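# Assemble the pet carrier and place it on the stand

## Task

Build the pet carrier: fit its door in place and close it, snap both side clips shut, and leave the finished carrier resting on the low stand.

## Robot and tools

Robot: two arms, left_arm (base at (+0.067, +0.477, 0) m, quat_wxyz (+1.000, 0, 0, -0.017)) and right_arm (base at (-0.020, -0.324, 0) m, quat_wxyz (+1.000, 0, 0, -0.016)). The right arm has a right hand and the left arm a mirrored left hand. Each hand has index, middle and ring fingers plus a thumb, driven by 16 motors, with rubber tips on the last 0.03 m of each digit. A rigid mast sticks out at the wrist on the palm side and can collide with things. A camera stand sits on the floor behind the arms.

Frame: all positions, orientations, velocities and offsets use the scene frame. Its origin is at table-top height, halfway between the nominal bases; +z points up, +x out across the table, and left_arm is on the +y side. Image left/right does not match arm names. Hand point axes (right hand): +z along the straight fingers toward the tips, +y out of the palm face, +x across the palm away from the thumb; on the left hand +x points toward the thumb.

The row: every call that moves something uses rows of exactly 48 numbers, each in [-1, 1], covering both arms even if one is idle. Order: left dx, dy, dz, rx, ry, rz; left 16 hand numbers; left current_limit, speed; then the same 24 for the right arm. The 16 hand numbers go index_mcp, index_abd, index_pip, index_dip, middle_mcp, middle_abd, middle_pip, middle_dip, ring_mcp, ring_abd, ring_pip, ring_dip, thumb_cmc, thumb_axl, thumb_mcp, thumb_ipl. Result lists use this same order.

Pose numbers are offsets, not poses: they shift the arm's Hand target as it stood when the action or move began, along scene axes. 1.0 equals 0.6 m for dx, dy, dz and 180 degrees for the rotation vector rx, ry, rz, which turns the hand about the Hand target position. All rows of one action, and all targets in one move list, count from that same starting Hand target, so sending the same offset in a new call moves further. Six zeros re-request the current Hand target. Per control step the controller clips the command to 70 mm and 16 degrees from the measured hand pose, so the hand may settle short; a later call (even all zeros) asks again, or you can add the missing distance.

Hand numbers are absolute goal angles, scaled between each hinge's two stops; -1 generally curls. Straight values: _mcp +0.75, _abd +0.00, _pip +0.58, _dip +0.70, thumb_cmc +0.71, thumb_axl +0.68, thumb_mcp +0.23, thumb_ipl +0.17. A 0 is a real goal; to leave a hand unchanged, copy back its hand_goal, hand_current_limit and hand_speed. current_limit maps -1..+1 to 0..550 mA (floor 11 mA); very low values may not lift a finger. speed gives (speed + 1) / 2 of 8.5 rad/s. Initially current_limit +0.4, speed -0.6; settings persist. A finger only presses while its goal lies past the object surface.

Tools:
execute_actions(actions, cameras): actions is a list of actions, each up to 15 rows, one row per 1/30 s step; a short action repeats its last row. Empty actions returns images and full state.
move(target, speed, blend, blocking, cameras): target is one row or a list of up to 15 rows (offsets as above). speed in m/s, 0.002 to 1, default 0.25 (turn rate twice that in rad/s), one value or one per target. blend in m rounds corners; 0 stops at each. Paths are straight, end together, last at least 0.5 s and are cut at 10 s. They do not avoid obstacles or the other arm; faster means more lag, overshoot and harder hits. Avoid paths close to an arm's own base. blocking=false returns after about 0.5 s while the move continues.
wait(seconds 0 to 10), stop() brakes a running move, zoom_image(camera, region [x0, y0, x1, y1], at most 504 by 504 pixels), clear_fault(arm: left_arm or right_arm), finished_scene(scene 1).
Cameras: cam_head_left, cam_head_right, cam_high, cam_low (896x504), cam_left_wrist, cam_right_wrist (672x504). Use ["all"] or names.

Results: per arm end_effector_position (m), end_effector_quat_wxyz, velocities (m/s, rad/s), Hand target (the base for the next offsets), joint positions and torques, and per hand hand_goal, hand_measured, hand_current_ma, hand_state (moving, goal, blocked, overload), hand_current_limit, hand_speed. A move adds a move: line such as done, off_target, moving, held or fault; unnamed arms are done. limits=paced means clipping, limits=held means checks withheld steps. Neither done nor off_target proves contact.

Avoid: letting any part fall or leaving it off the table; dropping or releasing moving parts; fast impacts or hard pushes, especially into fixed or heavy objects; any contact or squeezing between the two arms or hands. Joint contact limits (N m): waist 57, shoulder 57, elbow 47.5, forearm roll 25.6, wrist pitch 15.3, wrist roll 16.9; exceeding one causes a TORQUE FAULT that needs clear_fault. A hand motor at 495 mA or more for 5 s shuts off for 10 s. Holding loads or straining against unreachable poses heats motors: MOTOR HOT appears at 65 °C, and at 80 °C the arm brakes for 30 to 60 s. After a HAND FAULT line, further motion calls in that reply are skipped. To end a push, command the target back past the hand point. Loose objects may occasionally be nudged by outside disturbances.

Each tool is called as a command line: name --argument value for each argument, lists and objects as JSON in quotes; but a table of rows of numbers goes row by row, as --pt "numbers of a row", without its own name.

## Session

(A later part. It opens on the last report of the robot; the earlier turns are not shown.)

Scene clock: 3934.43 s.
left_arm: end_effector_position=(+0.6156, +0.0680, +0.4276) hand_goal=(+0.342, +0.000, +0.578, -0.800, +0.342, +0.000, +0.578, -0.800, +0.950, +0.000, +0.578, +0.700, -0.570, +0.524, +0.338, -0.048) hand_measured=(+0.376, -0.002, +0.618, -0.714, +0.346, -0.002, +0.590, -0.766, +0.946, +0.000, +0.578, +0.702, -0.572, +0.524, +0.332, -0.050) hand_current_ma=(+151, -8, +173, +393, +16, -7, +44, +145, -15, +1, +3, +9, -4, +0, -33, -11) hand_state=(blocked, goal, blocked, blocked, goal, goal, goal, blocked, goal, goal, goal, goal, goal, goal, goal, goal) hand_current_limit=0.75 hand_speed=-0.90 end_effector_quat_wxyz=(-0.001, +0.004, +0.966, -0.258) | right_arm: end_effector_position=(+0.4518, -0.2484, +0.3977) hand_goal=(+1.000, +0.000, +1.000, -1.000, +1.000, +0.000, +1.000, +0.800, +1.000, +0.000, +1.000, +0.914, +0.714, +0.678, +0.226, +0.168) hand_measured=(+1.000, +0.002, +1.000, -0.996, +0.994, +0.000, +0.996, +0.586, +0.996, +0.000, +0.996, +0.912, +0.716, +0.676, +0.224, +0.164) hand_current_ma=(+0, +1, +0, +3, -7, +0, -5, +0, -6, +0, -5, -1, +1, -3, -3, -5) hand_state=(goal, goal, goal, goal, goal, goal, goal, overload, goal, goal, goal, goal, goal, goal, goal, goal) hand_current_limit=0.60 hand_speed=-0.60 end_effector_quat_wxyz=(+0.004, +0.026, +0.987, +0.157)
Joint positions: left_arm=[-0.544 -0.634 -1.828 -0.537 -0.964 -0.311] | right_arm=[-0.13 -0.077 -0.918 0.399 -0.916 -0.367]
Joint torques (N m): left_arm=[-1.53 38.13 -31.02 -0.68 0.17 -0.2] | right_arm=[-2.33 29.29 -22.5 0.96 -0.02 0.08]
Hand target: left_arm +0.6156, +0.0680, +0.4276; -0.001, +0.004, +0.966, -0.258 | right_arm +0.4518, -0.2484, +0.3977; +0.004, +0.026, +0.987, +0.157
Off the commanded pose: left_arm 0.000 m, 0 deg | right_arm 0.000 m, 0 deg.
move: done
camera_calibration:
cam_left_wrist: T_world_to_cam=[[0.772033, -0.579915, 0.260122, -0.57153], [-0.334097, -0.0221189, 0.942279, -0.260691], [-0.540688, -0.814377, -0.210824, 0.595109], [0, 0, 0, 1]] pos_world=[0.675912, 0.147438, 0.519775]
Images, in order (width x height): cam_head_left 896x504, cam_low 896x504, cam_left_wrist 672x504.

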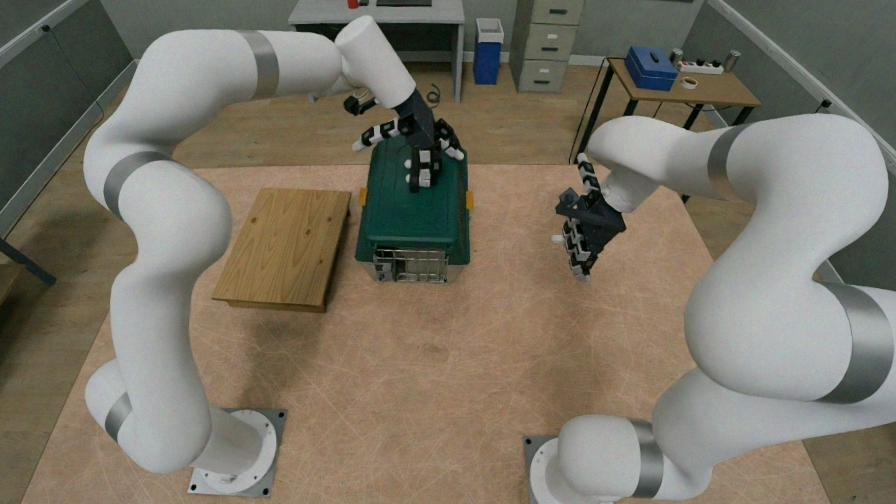

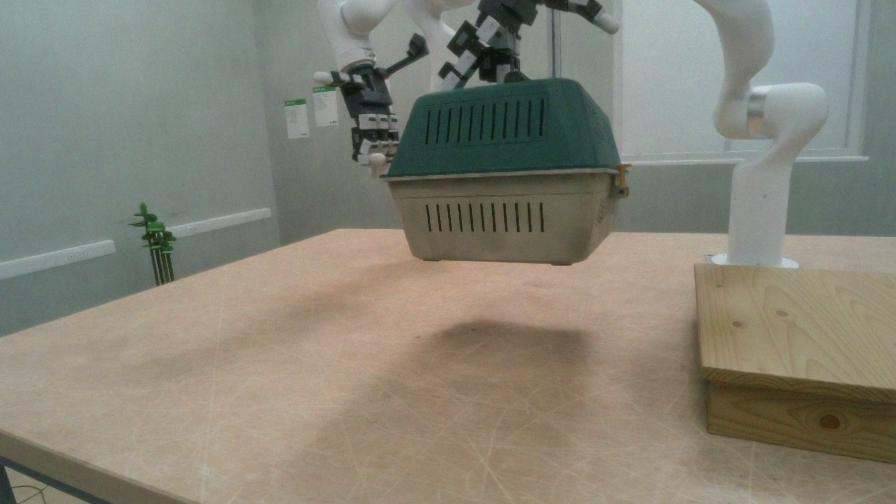

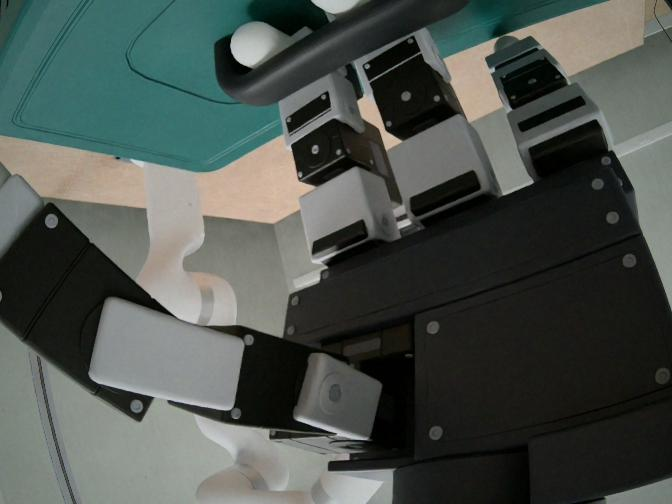

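move --target '[0.03,0.35,0,0,0,0, 0.342,0,0.577,-0.8, 0.342,0,0.577,-0.8, 0.95,0,0.577,0.7, -0.571,0.524,0.337,-0.049, 0.75,-0.9, 0,0,0,0,0,0, 1,0,1,-1, 1,0,1,0.8, 1,0,1,0.913, 0.714,0.678,0.226,0.168, 0.6,-0.6]' --speed 0.05 --cameras '["cam_low","cam_head_left"]'

Scene clock: 3956.63 s.
left_arm: end_effector_position=(+0.6336, +0.2780, +0.4276) hand_goal=(+0.342, +0.000, +0.578, -0.800, +0.342, +0.000, +0.578, -0.800, +0.950, +0.000, +0.578, +0.700, -0.570, +0.524, +0.338, -0.048) hand_measured=(+0.378, -0.002, +0.618, -0.714, +0.346, -0.002, +0.590, -0.770, +0.946, +0.000, +0.578, +0.702, -0.572, +0.524, +0.332, -0.050) hand_current_ma=(+160, -8, +174, +390, +19, -7, +46, +127, -19, +1, +2, +9, -4, +0, -33, -11) hand_state=(blocked, goal, blocked, blocked, goal, goal, goal, blocked, goal, goal, goal, goal, goal, goal, goal, goal) hand_current_limit=0.75 hand_speed=-0.90 end_effector_quat_wxyz=(-0.001, +0.004, +0.966, -0.258) | right_arm: end_effector_position=(+0.4518, -0.2484, +0.3977) hand_goal=(+1.000, +0.000, +1.000, -1.000, +1.000, +0.000, +1.000, +0.800, +1.000, +0.000, +1.000, +0.914, +0.714, +0.678, +0.226, +0.168) hand_measured=(+1.000, +0.002, +1.000, -0.996, +0.994, +0.000, +0.996, +0.586, +0.996, +0.000, +0.996, +0.912, +0.716, +0.676, +0.224, +0.164) hand_current_ma=(+0, +1, +0, +3, -7, +0, -5, +0, -6, +0, -5, -1, +1, -3, -3, -5) hand_state=(goal, goal, goal, goal, goal, goal, goal, overload, goal, goal, goal, goal, goal, goal, goal, goal) hand_current_limit=0.60 hand_speed=-0.60 end_effector_quat_wxyz=(+0.004, +0.026, +0.987, +0.157)
Joint positions: left_arm=[-0.236 -0.433 -1.538 -0.593 -1.041 0.028] | right_arm=[-0.13 -0.077 -0.918 0.399 -0.916 -0.367]
Joint torques (N m): left_arm=[0.74 35.62 -28.91 -1.24 -0.29 -0.04] | right_arm=[-0.92 28.54 -22.21 0.98 -0.07 0.06]
Hand target: left_arm +0.6336, +0.2780, +0.4276; -0.001, +0.004, +0.966, -0.258 | right_arm +0.4518, -0.2484, +0.3977; +0.004, +0.026, +0.987, +0.157
Off the commanded pose: left_arm 0.000 m, 0 deg | right_arm 0.000 m, 0 deg.
move: done
Images, in order (width x height): cam_head_left 896x504, cam_low 896x504.

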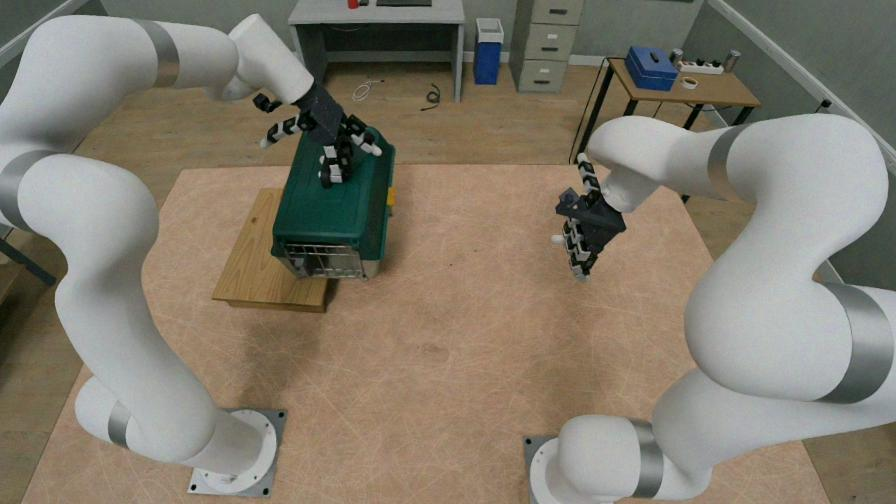

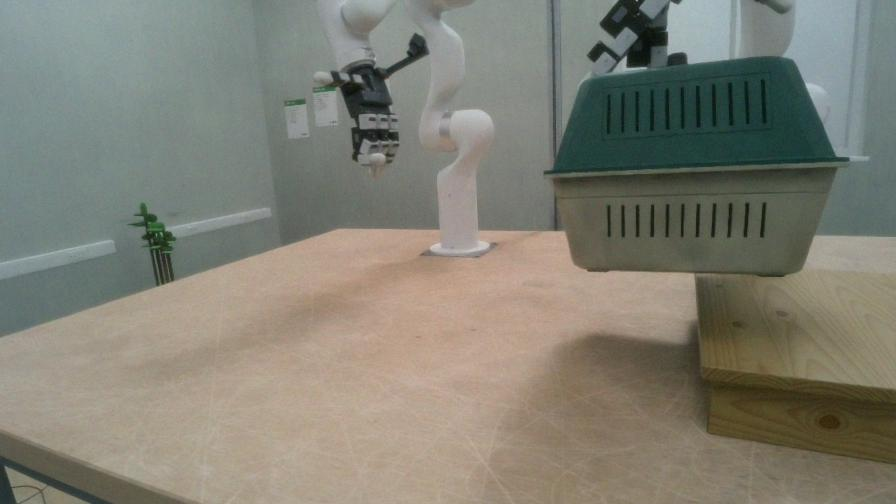

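move --target '[0.024,0.31,0,0,0,0, 0.342,0,0.577,-0.8, 0.342,0,0.577,-0.8, 0.95,0,0.577,0.7, -0.571,0.524,0.337,-0.049, 0.75,-0.9, 0,0,0,0,0,0, 1,0,1,-1, 1,0,1,0.8, 1,0,1,0.913, 0.714,0.678,0.226,0.168, 0.6,-0.6]' --speed 0.05 --cameras '["cam_low","cam_head_left","cam_high","cam_left_wrist"]'

zoom_image --camera "cam_head_left" --region '[170, 90, 370, 340]'

Scene clock: 3966.63 s.
left_arm: end_effector_position=(+0.6480, +0.4640, +0.4276) hand_goal=(+0.342, +0.000, +0.578, -0.800, +0.342, +0.000, +0.578, -0.800, +0.950, +0.000, +0.578, +0.700, -0.570, +0.524, +0.338, -0.048) hand_measured=(+0.378, -0.002, +0.618, -0.716, +0.348, -0.002, +0.590, -0.774, +0.946, +0.000, +0.578, +0.702, -0.572, +0.524, +0.332, -0.050) hand_current_ma=(+162, -8, +174, +385, +20, -7, +47, +112, -19, +1, +2, +9, -4, +0, -33, -11) hand_state=(blocked, goal, blocked, blocked, goal, goal, goal, blocked, goal, goal, goal, goal, goal, goal, goal, goal) hand_current_limit=0.75 hand_speed=-0.90 end_effector_quat_wxyz=(-0.001, +0.004, +0.966, -0.258) | right_arm: end_effector_position=(+0.4518, -0.2484, +0.3977) hand_goal=(+1.000, +0.000, +1.000, -1.000, +1.000, +0.000, +1.000, +0.800, +1.000, +0.000, +1.000, +0.914, +0.714, +0.678, +0.226, +0.168) hand_measured=(+1.000, +0.002, +1.000, -0.996, +0.994, +0.000, +0.996, +0.586, +0.996, +0.000, +0.996, +0.912, +0.716, +0.676, +0.224, +0.164) hand_current_ma=(+0, +1, +0, +3, -7, +0, -5, +0, -6, +0, -5, -1, +1, -3, -3, -5) hand_state=(goal, goal, goal, goal, goal, goal, goal, overload, goal, goal, goal, goal, goal, goal, goal, goal) hand_current_limit=0.60 hand_speed=-0.60 end_effector_quat_wxyz=(+0.004, +0.026, +0.987, +0.157)
Joint positions: left_arm=[0.072 -0.413 -1.511 -0.568 -1.187 0.287] | right_arm=[-0.13 -0.077 -0.918 0.399 -0.916 -0.367]
Joint torques (N m): left_arm=[0.4 31.49 -29.71 -0.71 -0.53 0.01] | right_arm=[-2 30.88 -22.18 1.02 0.04 0.1]
Hand target: left_arm +0.6480, +0.4640, +0.4276; -0.001, +0.004, +0.966, -0.258 | right_arm +0.4518, -0.2484, +0.3977; +0.004, +0.026, +0.987, +0.157
Off the commanded pose: left_arm 0.000 m, 0 deg | right_arm 0.000 m, 0 deg.
move: done
camera_calibration:
cam_left_wrist: T_world_to_cam=[[0.771961, -0.580025, 0.260091, -0.36677], [-0.334079, -0.0220948, 0.942286, -0.241137], [-0.540803, -0.814299, -0.210831, 0.935163], [0, 0, 0, 1]] pos_world=[0.708312, 0.543438, 0.519775]
Images, in order (width x height): cam_head_left 896x504, cam_high 896x504, cam_low 896x504, cam_left_wrist 672x504.

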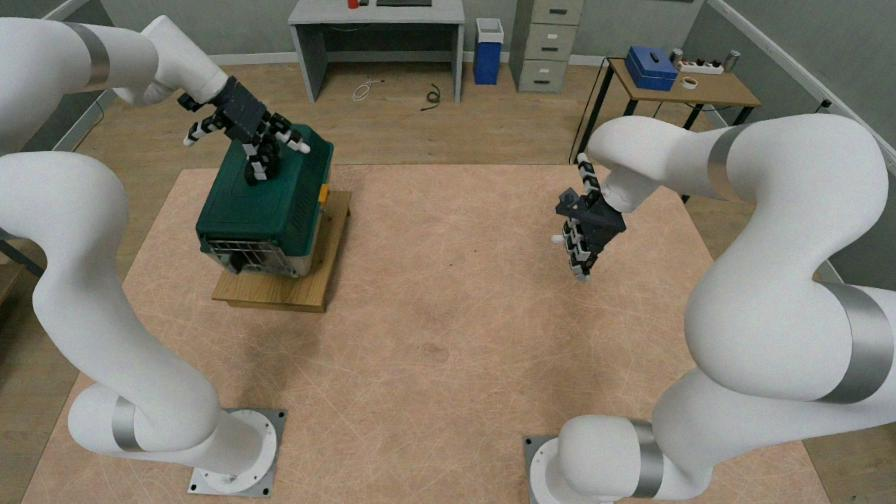

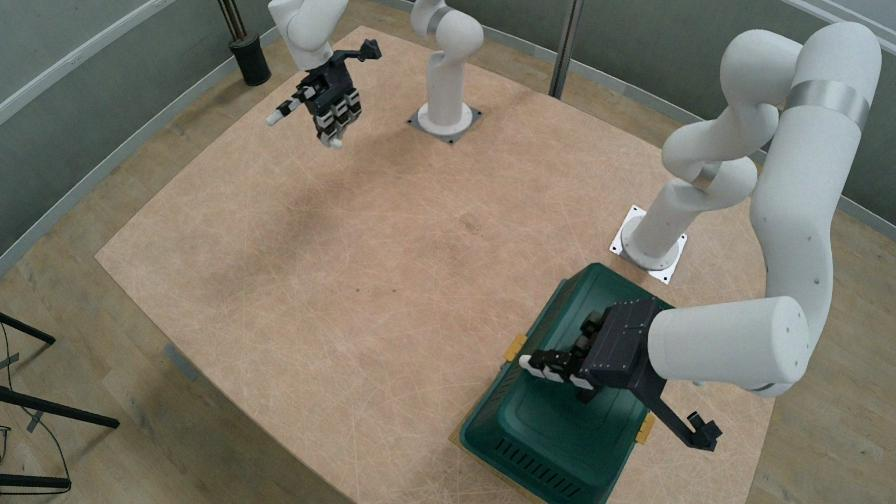

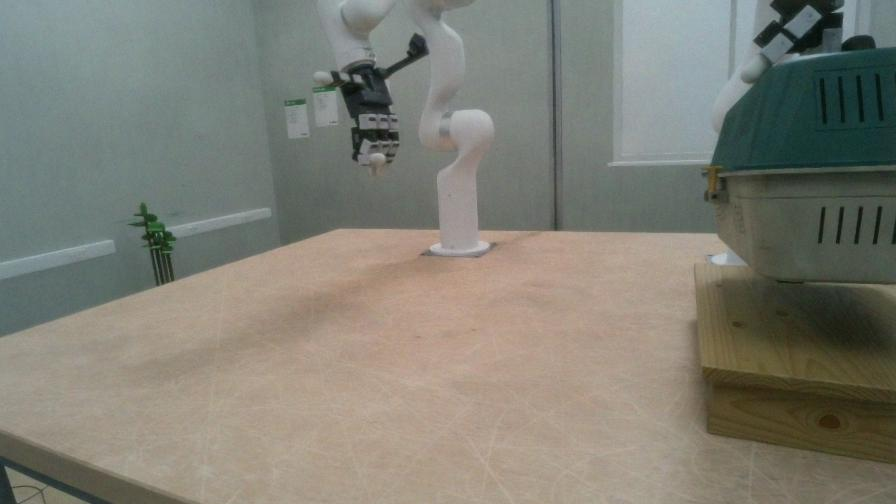

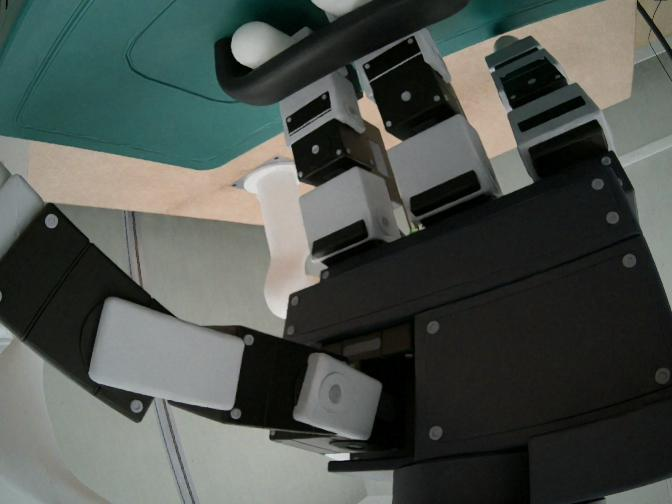

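Scaled by 2.016 from the camera's 896x504 image, which has a finer 1280x720 frame.

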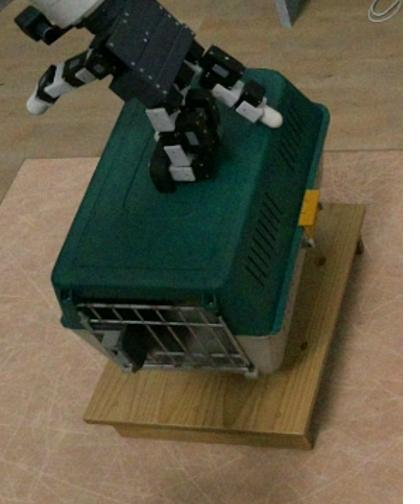

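move --target '[0,0,-0.0783,0,0,0, 0.342,0,0.577,-0.8, 0.342,0,0.577,-0.8, 0.95,0,0.577,0.7, -0.571,0.524,0.337,-0.049, 0.75,-0.9, 0,0,0,0,0,0, 1,0,1,-1, 1,0,1,0.8, 1,0,1,0.913, 0.714,0.678,0.226,0.168, 0.6,-0.6]' --speed 0.03 --cameras '["cam_low","cam_head_left","cam_high"]'

zoom_image --camera "cam_head_left" --region '[170, 90, 370, 340]'

zoom_image --camera "cam_low" --region '[640, 100, 896, 400]'

Scene clock: 4001.80 s.
left_arm: end_effector_position=(+0.6480, +0.4640, +0.3806) hand_goal=(+0.342, +0.000, +0.578, -0.800, +0.342, +0.000, +0.578, -0.800, +0.950, +0.000, +0.578, +0.700, -0.570, +0.524, +0.338, -0.048) hand_measured=(+0.378, -0.002, +0.618, -0.716, +0.348, -0.002, +0.590, -0.774, +0.946, +0.000, +0.578, +0.702, -0.572, +0.524, +0.332, -0.050) hand_current_ma=(+162, -8, +174, +382, +22, -7, +47, +112, -13, +1, +3, +9, -4, +0, -33, -11) hand_state=(blocked, goal, blocked, blocked, goal, goal, goal, blocked, goal, goal, goal, goal, goal, goal, goal, goal) hand_current_limit=0.75 hand_speed=-0.90 end_effector_quat_wxyz=(-0.001, +0.004, +0.966, -0.258) | right_arm: end_effector_position=(+0.4518, -0.2484, +0.3977) hand_goal=(+1.000, +0.000, +1.000, -1.000, +1.000, +0.000, +1.000, +0.800, +1.000, +0.000, +1.000, +0.914, +0.714, +0.678, +0.226, +0.168) hand_measured=(+1.000, +0.002, +1.000, -0.996, +0.994, +0.000, +0.996, +0.586, +0.996, +0.000, +0.996, +0.912, +0.716, +0.676, +0.224, +0.164) hand_current_ma=(+0, +1, +0, +3, -7, +0, -5, +0, -6, +0, -5, -1, +1, -3, -3, -5) hand_state=(goal, goal, goal, goal, goal, goal, goal, overload, goal, goal, goal, goal, goal, goal, goal, goal) hand_current_limit=0.60 hand_speed=-0.60 end_effector_quat_wxyz=(+0.004, +0.026, +0.987, +0.157)
Joint positions: left_arm=[0.072 -0.436 -1.436 -0.592 -1.105 0.346] | right_arm=[-0.13 -0.077 -0.918 0.399 -0.916 -0.367]
Joint torques (N m): left_arm=[-0.53 32.14 -27.65 -1.06 -0.34 0.02] | right_arm=[-2.24 29.84 -21.67 0.24 -0.03 0.05]
Hand target: left_arm +0.6480, +0.4640, +0.3806; -0.001, +0.004, +0.966, -0.258 | right_arm +0.4518, -0.2484, +0.3977; +0.004, +0.026, +0.987, +0.157
Off the commanded pose: left_arm 0.000 m, 0 deg | right_arm 0.000 m, 0 deg.
move: done
Images, in order (width x height): cam_head_left 896x504, cam_high 896x504, cam_low 896x504.

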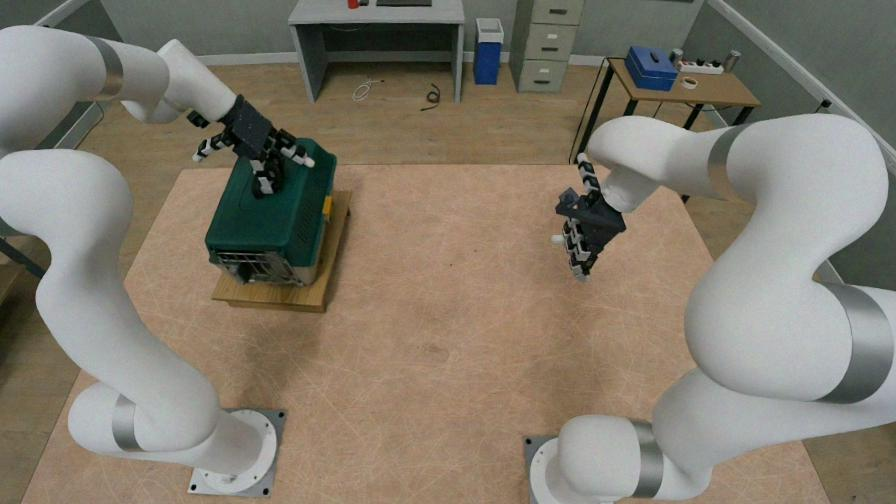

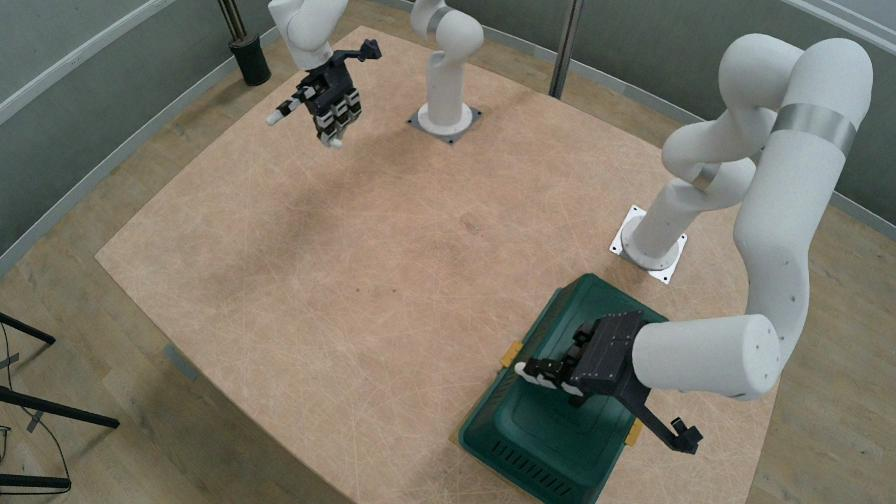

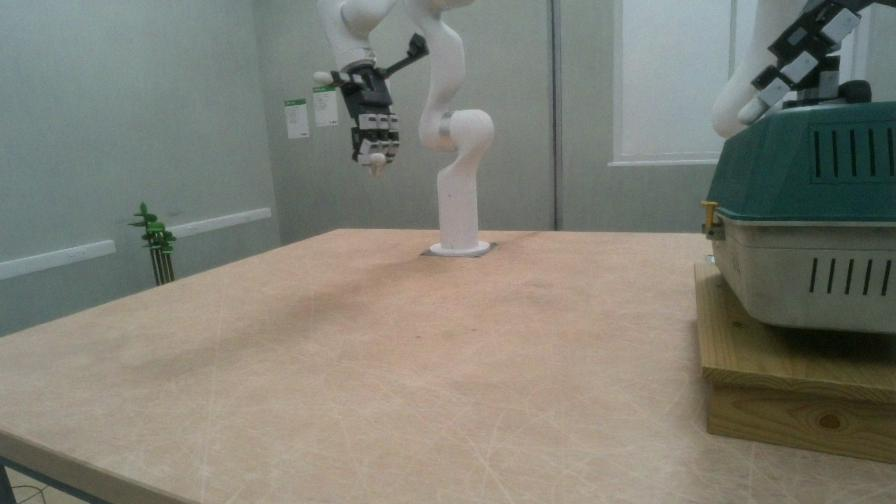

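Scaled by 2.016 from the camera's 896x504 image, which has a finer 1280x720 frame.

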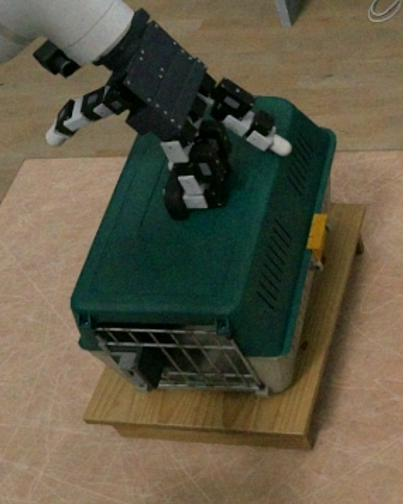

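Scaled by 1.680 from the camera's 896x504 image, which has a finer 1280x720 frame.

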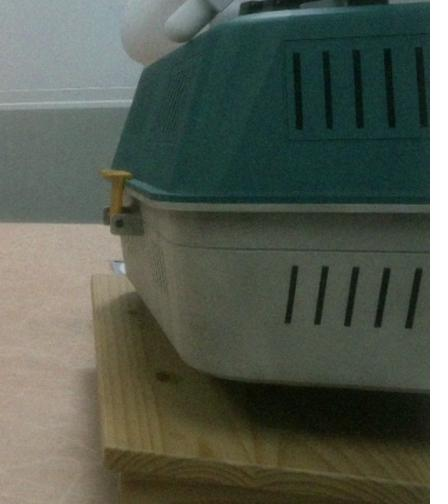

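move --target '[0,0,-0.03,0,0,0, 0.342,0,0.577,-0.8, 0.342,0,0.577,-0.8, 0.95,0,0.577,0.7, -0.571,0.524,0.337,-0.049, 0.75,-0.9, 0,0,0,0,0,0, 1,0,1,-1, 1,0,1,0.8, 1,0,1,0.913, 0.714,0.678,0.226,0.168, 0.6,-0.6]' --speed 0.012

move --target '[0,0,-0.0134,0,0,0, 0.342,0,0.577,-0.8, 0.342,0,0.577,-0.8, 0.95,0,0.577,0.7, -0.571,0.524,0.337,-0.049, 0.75,-0.9, 0,0,0,0,0,0, 1,0,1,-1, 1,0,1,0.8, 1,0,1,0.913, 0.714,0.678,0.226,0.168, 0.6,-0.6]' --speed 0.012 --cameras '["cam_low","cam_head_left","cam_high"]'

zoom_image --camera "cam_head_left" --region '[170, 90, 370, 340]'

zoom_image --camera "cam_low" --region '[640, 100, 896, 400]'

Scene clock: 4011.73 s.
left_arm: end_effector_position=(+0.6480, +0.4640, +0.3626) hand_goal=(+0.342, +0.000, +0.578, -0.800, +0.342, +0.000, +0.578, -0.800, +0.950, +0.000, +0.578, +0.700, -0.570, +0.524, +0.338, -0.048) hand_measured=(+0.378, -0.002, +0.618, -0.750, +0.352, -0.002, +0.594, -0.774, +0.946, +0.000, +0.578, +0.702, -0.572, +0.524, +0.332, -0.050) hand_current_ma=(+162, -5, +174, +218, +41, -7, +65, +112, -14, +3, +3, +9, -4, +0, -33, -11) hand_state=(blocked, goal, blocked, blocked, goal, goal, goal, blocked, goal, goal, goal, goal, goal, goal, goal, goal) hand_current_limit=0.75 hand_speed=-0.90 end_effector_quat_wxyz=(-0.001, +0.004, +0.966, -0.258) | right_arm: end_effector_position=(+0.4518, -0.2484, +0.3977) hand_goal=(+1.000, +0.000, +1.000, -1.000, +1.000, +0.000, +1.000, +0.800, +1.000, +0.000, +1.000, +0.914, +0.714, +0.678, +0.226, +0.168) hand_measured=(+1.000, +0.002, +1.000, -0.996, +0.994, +0.000, +0.996, +0.586, +0.996, +0.000, +0.996, +0.912, +0.716, +0.676, +0.224, +0.164) hand_current_ma=(+0, +1, +0, +3, -7, +0, -5, +0, -6, +0, -5, -1, +1, -3, -3, -5) hand_state=(goal, goal, goal, goal, goal, goal, goal, overload, goal, goal, goal, goal, goal, goal, goal, goal) hand_current_limit=0.60 hand_speed=-0.60 end_effector_quat_wxyz=(+0.004, +0.026, +0.987, +0.157)
Joint positions: left_arm=[0.072 -0.448 -1.411 -0.603 -1.075 0.369] | right_arm=[-0.13 -0.077 -0.918 0.399 -0.916 -0.367]
Joint torques (N m): left_arm=[-0.25 31.56 -27.08 -0.78 -0.26 0.06] | right_arm=[0.15 29.51 -21.85 0.72 0.08 -0.06]
Hand target: left_arm +0.6480, +0.4640, +0.3626; -0.001, +0.004, +0.966, -0.258 | right_arm +0.4518, -0.2484, +0.3977; +0.004, +0.026, +0.987, +0.157
Off the commanded pose: left_arm 0.000 m, 0 deg | right_arm 0.000 m, 0 deg.
move: done

Scene clock: 4012.63 s.
left_arm: end_effector_position=(+0.6480, +0.4640, +0.3546) hand_goal=(+0.342, +0.000, +0.578, -0.800, +0.342, +0.000, +0.578, -0.800, +0.950, +0.000, +0.578, +0.700, -0.570, +0.524, +0.338, -0.048) hand_measured=(+0.368, -0.002, +0.606, -0.776, +0.354, -0.002, +0.594, -0.774, +0.946, +0.000, +0.578, +0.702, -0.572, +0.524, +0.332, -0.050) hand_current_ma=(+120, -5, +112, +98, +52, -9, +68, +112, -20, +3, +2, +9, -4, +0, -33, -11) hand_state=(blocked, goal, blocked, blocked, goal, goal, goal, blocked, goal, goal, goal, goal, goal, goal, goal, goal) hand_current_limit=0.75 hand_speed=-0.90 end_effector_quat_wxyz=(-0.001, +0.004, +0.966, -0.258) | right_arm: end_effector_position=(+0.4518, -0.2484, +0.3977) hand_goal=(+1.000, +0.000, +1.000, -1.000, +1.000, +0.000, +1.000, +0.800, +1.000, +0.000, +1.000, +0.914, +0.714, +0.678, +0.226, +0.168) hand_measured=(+1.000, +0.002, +1.000, -0.996, +0.994, +0.000, +0.996, +0.586, +0.996, +0.000, +0.996, +0.912, +0.716, +0.676, +0.224, +0.164) hand_current_ma=(+0, +1, +0, +3, -7, +0, -5, +0, -6, +0, -5, -1, +1, -3, -3, -5) hand_state=(goal, goal, goal, goal, goal, goal, goal, overload, goal, goal, goal, goal, goal, goal, goal, goal) hand_current_limit=0.60 hand_speed=-0.60 end_effector_quat_wxyz=(+0.004, +0.026, +0.987, +0.157)
Joint positions: left_arm=[0.072 -0.453 -1.401 -0.608 -1.062 0.38] | right_arm=[-0.13 -0.077 -0.918 0.399 -0.916 -0.367]
Joint torques (N m): left_arm=[0.96 28.94 -25.19 -0.47 0.05 0.05] | right_arm=[-1.4 31.1 -22.36 1.08 0.01 -0.03]
Hand target: left_arm +0.6480, +0.4640, +0.3545; -0.001, +0.004, +0.966, -0.258 | right_arm +0.4518, -0.2484, +0.3977; +0.004, +0.026, +0.987, +0.157
Off the commanded pose: left_arm 0.000 m, 0 deg | right_arm 0.000 m, 0 deg.
move: done
Images, in order (width x height): cam_head_left 896x504, cam_high 896x504, cam_low 896x504.

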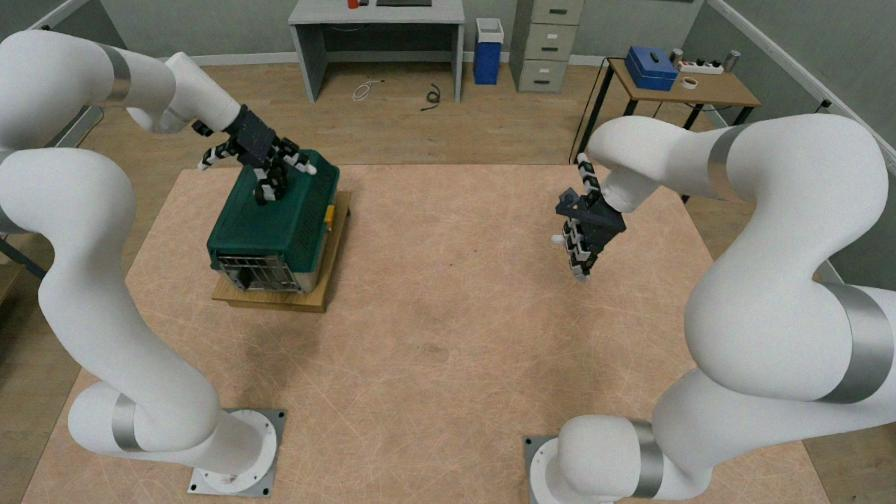

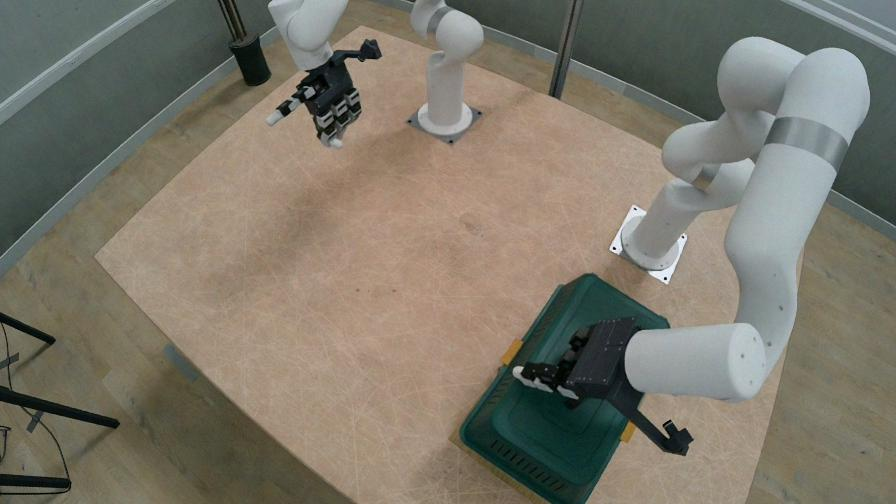

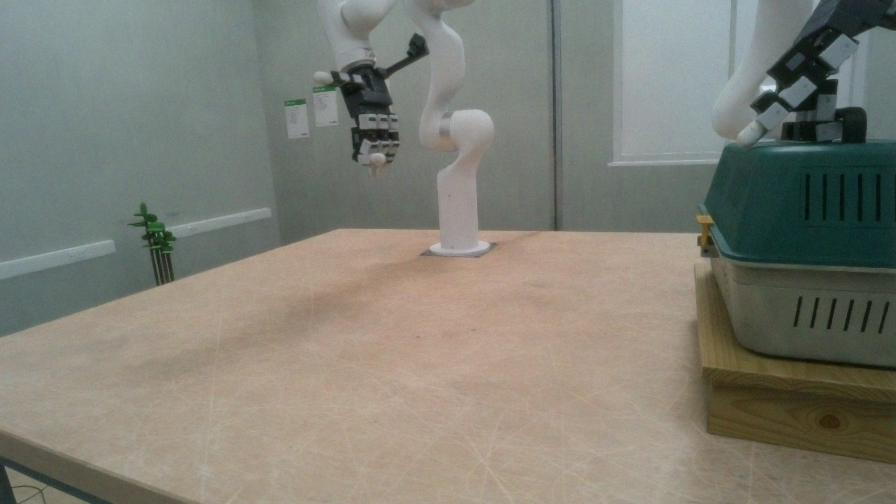

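Scaled by 2.016 from the camera's 896x504 image, which has a finer 1280x720 frame.

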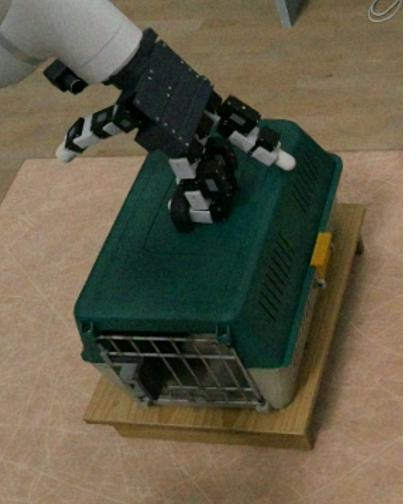

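Scaled by 1.680 from the camera's 896x504 image, which has a finer 1280x720 frame.

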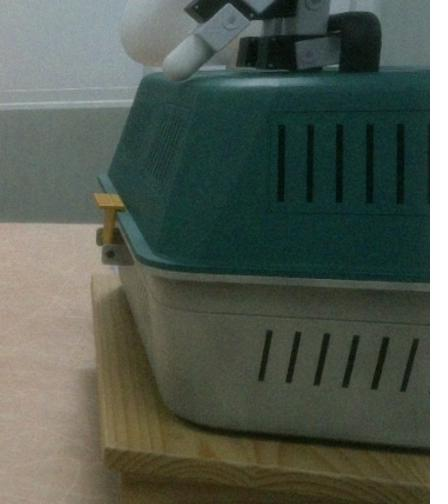

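move --pt "0 0 0 0 0 0 0.342 0 0.577 -0.6 0.342 0 0.577 -0.6 0.95 0 0.577 0.7 -0.571 0.524 0.337 -0.049 0.75 -0.95 0 0 0 0 0 0 1 0 1 -1 1 0 1 0.8 1 0 1 0.913 0.714 0.678 0.226 0.168 0.6 -0.6" --pt "0 0 0.0025 0 0 0 0.342 0 0.577 -0.435 0.342 0 0.577 -0.435 0.95 0 0.577 0.7 -0.571 0.524 0.337 -0.049 0.75 -0.95 0 0 0 0 0 0 1 0 1 -1 1 0 1 0.8 1 0 1 0.913 0.714 0.678 0.226 0.168 0.6 -0.6" --speed 0.012 --cameras '["cam_low","cam_head_left","cam_left_wrist"]'

zoom_image --camera "cam_head_left" --region '[220, 130, 340, 250]'

zoom_image --camera "cam_low" --region '[640, 100, 896, 400]'

Scene clock: 4033.27 s.
left_arm: end_effector_position=(+0.6480, +0.4640, +0.3561) hand_goal=(+0.342, +0.000, +0.578, -0.434, +0.342, +0.000, +0.578, -0.434, +0.950, +0.000, +0.578, +0.700, -0.570, +0.524, +0.338, -0.048) hand_measured=(+0.344, -0.002, +0.566, -0.494, +0.358, -0.002, +0.564, -0.506, +0.946, +0.000, +0.578, +0.702, -0.572, +0.524, +0.332, -0.050) hand_current_ma=(+10, -5, -44, -270, +67, -4, -56, -327, -20, +3, +2, +9, -4, +0, -33, -11) hand_state=(goal, goal, goal, blocked, goal, goal, goal, blocked, goal, goal, goal, goal, goal, goal, goal, goal) hand_current_limit=0.75 hand_speed=-0.95 end_effector_quat_wxyz=(-0.001, +0.004, +0.966, -0.258) | right_arm: end_effector_position=(+0.4518, -0.2484, +0.3977) hand_goal=(+1.000, +0.000, +1.000, -1.000, +1.000, +0.000, +1.000, +0.800, +1.000, +0.000, +1.000, +0.914, +0.714, +0.678, +0.226, +0.168) hand_measured=(+1.000, +0.002, +1.000, -0.996, +0.994, +0.000, +0.996, +0.586, +0.996, +0.000, +0.996, +0.912, +0.716, +0.676, +0.224, +0.164) hand_current_ma=(+0, +1, +0, +3, -7, +0, -5, +0, -6, +0, -5, -1, +1, -3, -3, -5) hand_state=(goal, goal, goal, goal, goal, goal, goal, overload, goal, goal, goal, goal, goal, goal, goal, goal) hand_current_limit=0.60 hand_speed=-0.60 end_effector_quat_wxyz=(+0.004, +0.026, +0.987, +0.157)
Joint positions: left_arm=[0.072 -0.452 -1.402 -0.607 -1.064 0.378] | right_arm=[-0.13 -0.077 -0.918 0.399 -0.916 -0.367]
Joint torques (N m): left_arm=[2 23.93 -17.66 1.22 0.61 0.14] | right_arm=[-2.14 29.69 -21.83 1.22 0.01 0.07]
Hand target: left_arm +0.6480, +0.4640, +0.3560; -0.001, +0.004, +0.966, -0.258 | right_arm +0.4518, -0.2484, +0.3977; +0.004, +0.026, +0.987, +0.157
Off the commanded pose: left_arm 0.000 m, 0 deg | right_arm 0.000 m, 0 deg.
move: done
camera_calibration:
cam_left_wrist: T_world_to_cam=[[0.772047, -0.579894, 0.260127, -0.348349], [-0.334046, -0.0220423, 0.942299, -0.173916], [-0.540699, -0.814394, -0.210729, 0.920042], [0, 0, 0, 1]] pos_world=[0.708312, 0.543438, 0.448375]
Images, in order (width x height): cam_head_left 896x504, cam_low 896x504, cam_left_wrist 672x504.

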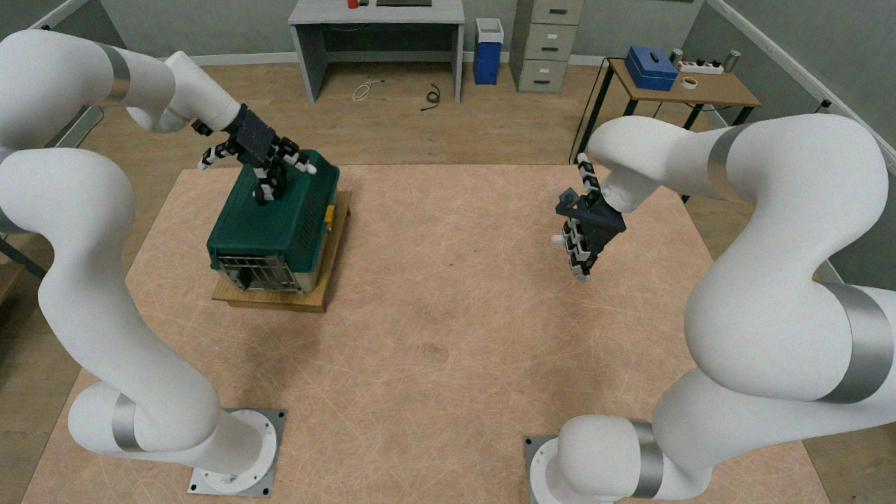

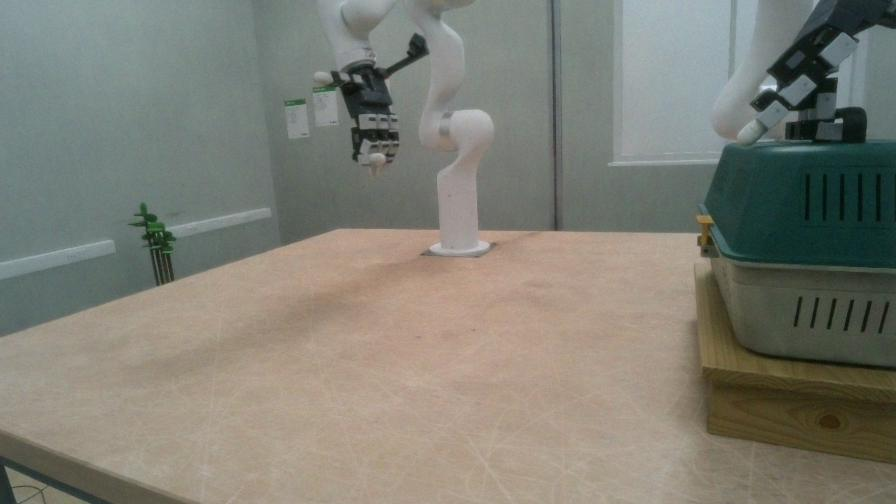

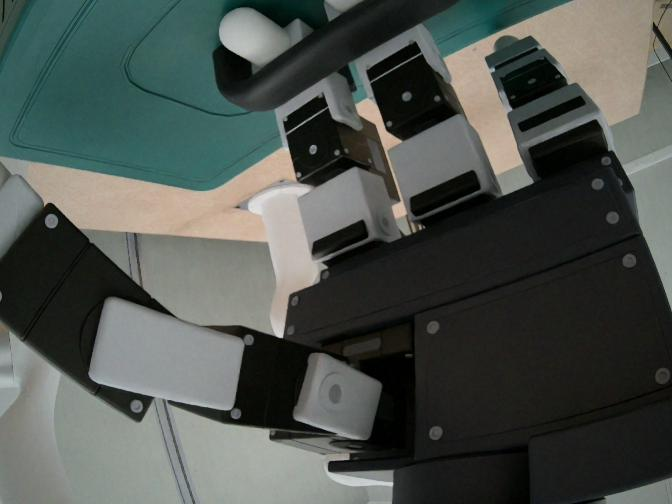

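Scaled by 4.200 from the camera's 896x504 image, which has a finer 1280x720 frame.

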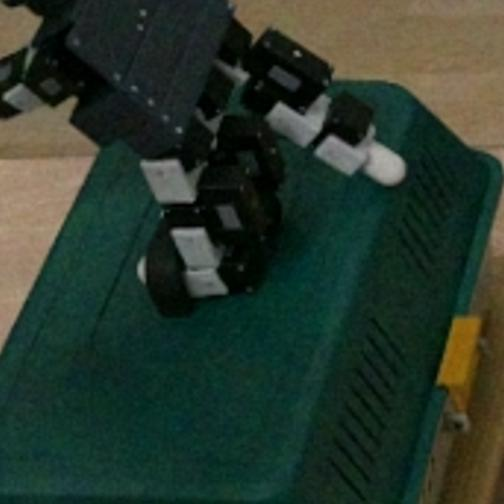

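Scaled by 1.680 from the camera's 896x504 image, which has a finer 1280x720 frame.

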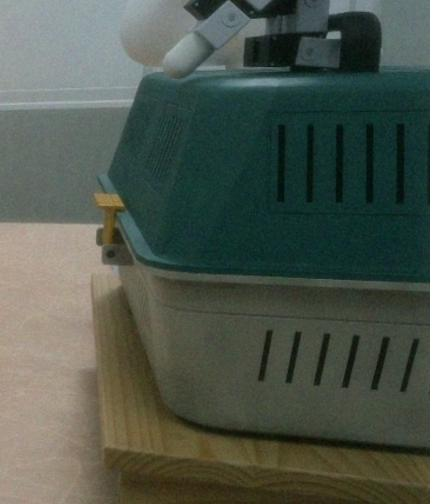

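move --target '[0,0,0.0067,0,0,0, 0.342,0,0.577,-0.435, 0.342,0,0.577,-0.435, 0.95,0,0.577,0.7, -0.571,0.524,0.337,-0.049, 0.75,-0.95, 0,0,0,0,0,0, 1,0,1,-1, 1,0,1,0.8, 1,0,1,0.913, 0.714,0.678,0.226,0.168, 0.6,-0.6]' --speed 0.012 --cameras '["cam_left_wrist"]'

Scene clock: 4039.03 s.
left_arm: end_effector_position=(+0.6480, +0.4640, +0.3600) hand_goal=(+0.342, +0.000, +0.578, -0.434, +0.342, +0.000, +0.578, -0.434, +0.950, +0.000, +0.578, +0.700, -0.570, +0.524, +0.338, -0.048) hand_measured=(+0.340, -0.002, +0.576, -0.436, +0.356, +0.000, +0.572, -0.444, +0.946, +0.000, +0.578, +0.702, -0.572, +0.524, +0.332, -0.050) hand_current_ma=(-7, -5, -10, -9, +62, +0, -22, -40, -20, +3, +2, +9, -4, +0, -33, -11) hand_state=(goal, goal, goal, goal, goal, goal, goal, goal, goal, goal, goal, goal, goal, goal, goal, goal) hand_current_limit=0.75 hand_speed=-0.95 end_effector_quat_wxyz=(-0.001, +0.004, +0.966, -0.258) | right_arm: end_effector_position=(+0.4518, -0.2484, +0.3977) hand_goal=(+1.000, +0.000, +1.000, -1.000, +1.000, +0.000, +1.000, +0.800, +1.000, +0.000, +1.000, +0.914, +0.714, +0.678, +0.226, +0.168) hand_measured=(+1.000, +0.002, +1.000, -0.996, +0.994, +0.000, +0.996, +0.586, +0.996, +0.000, +0.996, +0.912, +0.716, +0.676, +0.224, +0.164) hand_current_ma=(+0, +1, +0, +3, -7, +0, -5, +0, -6, +0, -5, -1, +1, -3, -3, -5) hand_state=(goal, goal, goal, goal, goal, goal, goal, overload, goal, goal, goal, goal, goal, goal, goal, goal) hand_current_limit=0.60 hand_speed=-0.60 end_effector_quat_wxyz=(+0.004, +0.026, +0.987, +0.157)
Joint positions: left_arm=[0.072 -0.449 -1.408 -0.604 -1.071 0.373] | right_arm=[-0.13 -0.077 -0.918 0.399 -0.916 -0.367]
Joint torques (N m): left_arm=[0.07 30.19 -24.9 -0.15 -0.14 -0.06] | right_arm=[-2.69 27.28 -22.37 1.56 -0.04 0.1]
Hand target: left_arm +0.6480, +0.4640, +0.3601; -0.001, +0.004, +0.966, -0.258 | right_arm +0.4518, -0.2484, +0.3977; +0.004, +0.026, +0.987, +0.157
Off the commanded pose: left_arm 0.000 m, 0 deg | right_arm 0.000 m, 0 deg.
move: done
camera_calibration:
cam_left_wrist: T_world_to_cam=[[0.77206, -0.579912, 0.260049, -0.349327], [-0.334038, -0.0221639, 0.942299, -0.177531], [-0.540687, -0.814377, -0.210824, 0.92089], [0, 0, 0, 1]] pos_world=[0.708312, 0.543438, 0.452275]
Images, in order (width x height): cam_left_wrist 672x504.

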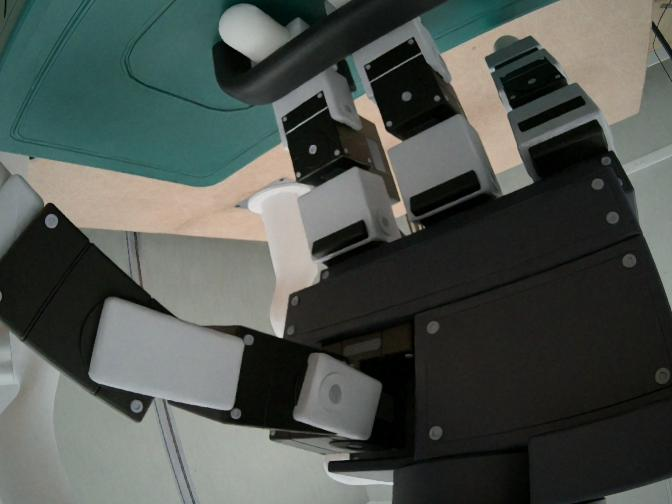

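move --pt "0 0 0.001 0 0 0 0.37 0 0.577 -0.435 0.38 0 0.577 -0.435 0.95 0 0.577 0.7 -0.571 0.524 0.337 -0.049 0.4 -0.95 0 0 0 0 0 0 1 0 1 -1 1 0 1 0.8 1 0 1 0.913 0.714 0.678 0.226 0.168 0.6 -0.6" --pt "0 -0.035 0.001 0 0 0 0.37 0 0.577 -0.435 0.38 0 0.577 -0.435 0.95 0 0.577 0.7 -0.571 0.524 0.337 -0.049 0.4 -0.95 0 0 0 0 0 0 1 0 1 -1 1 0 1 0.8 1 0 1 0.913 0.714 0.678 0.226 0.168 0.6 -0.6" --speed 0.015 --cameras '["cam_left_wrist","cam_head_left","cam_low"]'

zoom_image --camera "cam_head_left" --region '[220, 130, 340, 250]'

Scene clock: 4049.70 s.
left_arm: end_effector_position=(+0.6480, +0.4430, +0.3607) hand_goal=(+0.370, +0.000, +0.578, -0.434, +0.380, +0.000, +0.578, -0.434, +0.950, +0.000, +0.578, +0.700, -0.570, +0.524, +0.338, -0.048) hand_measured=(+0.362, -0.002, +0.576, -0.436, +0.366, +0.000, +0.572, -0.440, +0.944, +0.000, +0.578, +0.702, -0.572, +0.524, +0.332, -0.050) hand_current_ma=(-35, -5, -10, -8, -62, +0, -21, -22, -20, +3, +2, +9, -4, +0, -33, -11) hand_state=(goal, goal, goal, goal, goal, goal, goal, goal, goal, goal, goal, goal, goal, goal, goal, goal) hand_current_limit=0.40 hand_speed=-0.95 end_effector_quat_wxyz=(-0.001, +0.004, +0.966, -0.258) | right_arm: end_effector_position=(+0.4518, -0.2484, +0.3977) hand_goal=(+1.000, +0.000, +1.000, -1.000, +1.000, +0.000, +1.000, +0.800, +1.000, +0.000, +1.000, +0.914, +0.714, +0.678, +0.226, +0.168) hand_measured=(+1.000, +0.002, +1.000, -0.996, +0.994, +0.000, +0.996, +0.586, +0.996, +0.000, +0.996, +0.912, +0.716, +0.676, +0.224, +0.164) hand_current_ma=(+0, +1, +0, +3, -7, +0, -5, +0, -6, +0, -5, -1, +1, -3, -3, -5) hand_state=(goal, goal, goal, goal, goal, goal, goal, overload, goal, goal, goal, goal, goal, goal, goal, goal) hand_current_limit=0.60 hand_speed=-0.60 end_effector_quat_wxyz=(+0.004, +0.026, +0.987, +0.157)
Joint positions: left_arm=[0.038 -0.448 -1.407 -0.611 -1.055 0.345] | right_arm=[-0.13 -0.077 -0.918 0.399 -0.916 -0.367]
Joint torques (N m): left_arm=[-1.44 30.02 -22.56 -0.44 0.06 -0.08] | right_arm=[-1.69 28.53 -22.37 1.05 -0.04 -0.09]
Hand target: left_arm +0.6480, +0.4430, +0.3607; -0.001, +0.004, +0.966, -0.258 | right_arm +0.4518, -0.2484, +0.3977; +0.004, +0.026, +0.987, +0.157
Off the commanded pose: left_arm 0.000 m, 0 deg | right_arm 0.000 m, 0 deg.
move: done
camera_calibration:
cam_left_wrist: T_world_to_cam=[[0.77206, -0.579912, 0.260049, -0.361661], [-0.334038, -0.0221639, 0.942299, -0.178562], [-0.540687, -0.814377, -0.210824, 0.903914], [0, 0, 0, 1]] pos_world=[0.708312, 0.522438, 0.452875]
Images, in order (width x height): cam_head_left 896x504, cam_low 896x504, cam_left_wrist 672x504.

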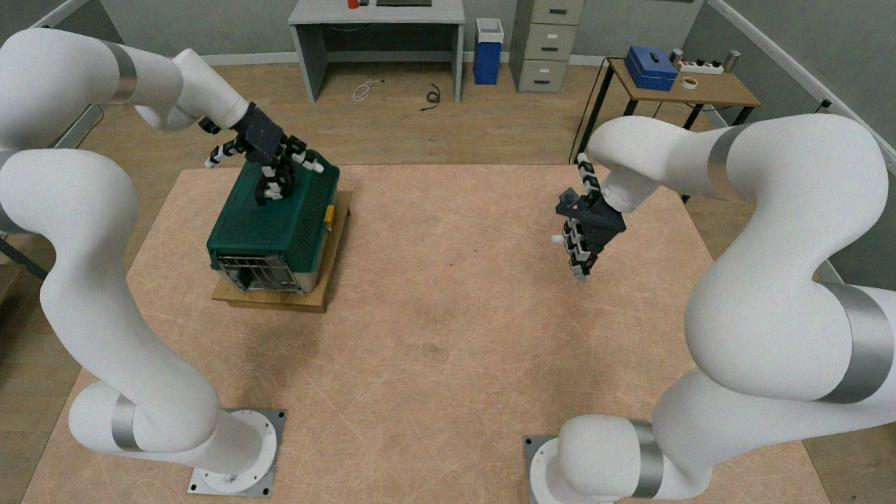

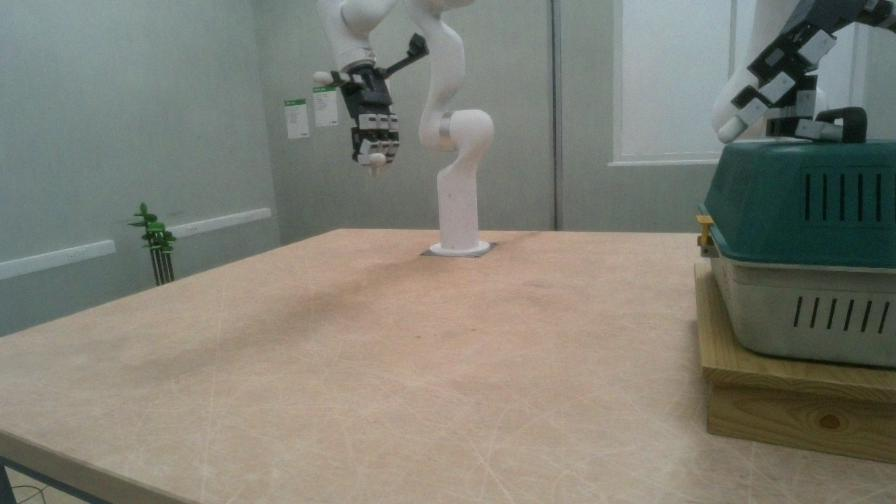

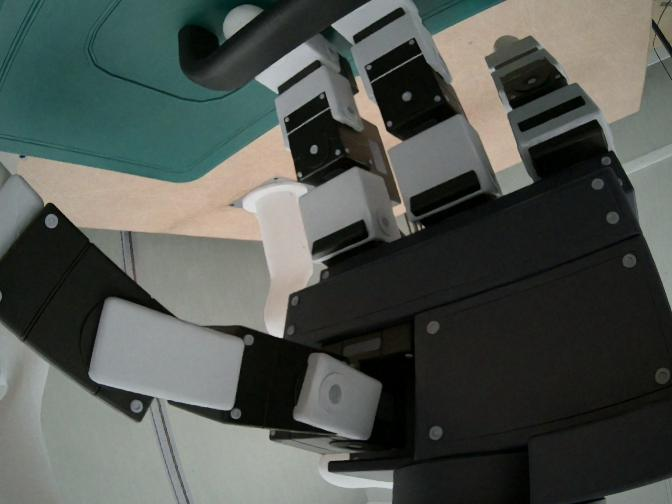

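Scaled by 4.200 from the camera's 896x504 image, which has a finer 1280x720 frame.

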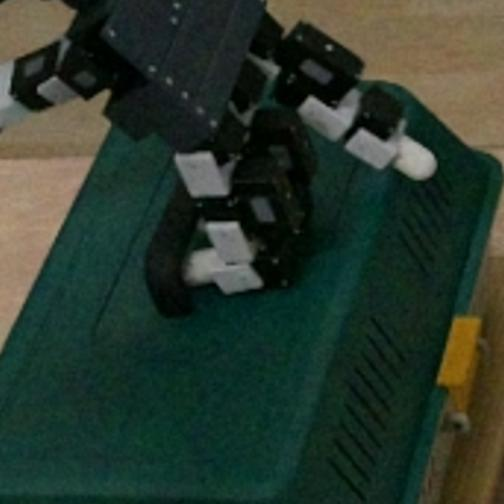

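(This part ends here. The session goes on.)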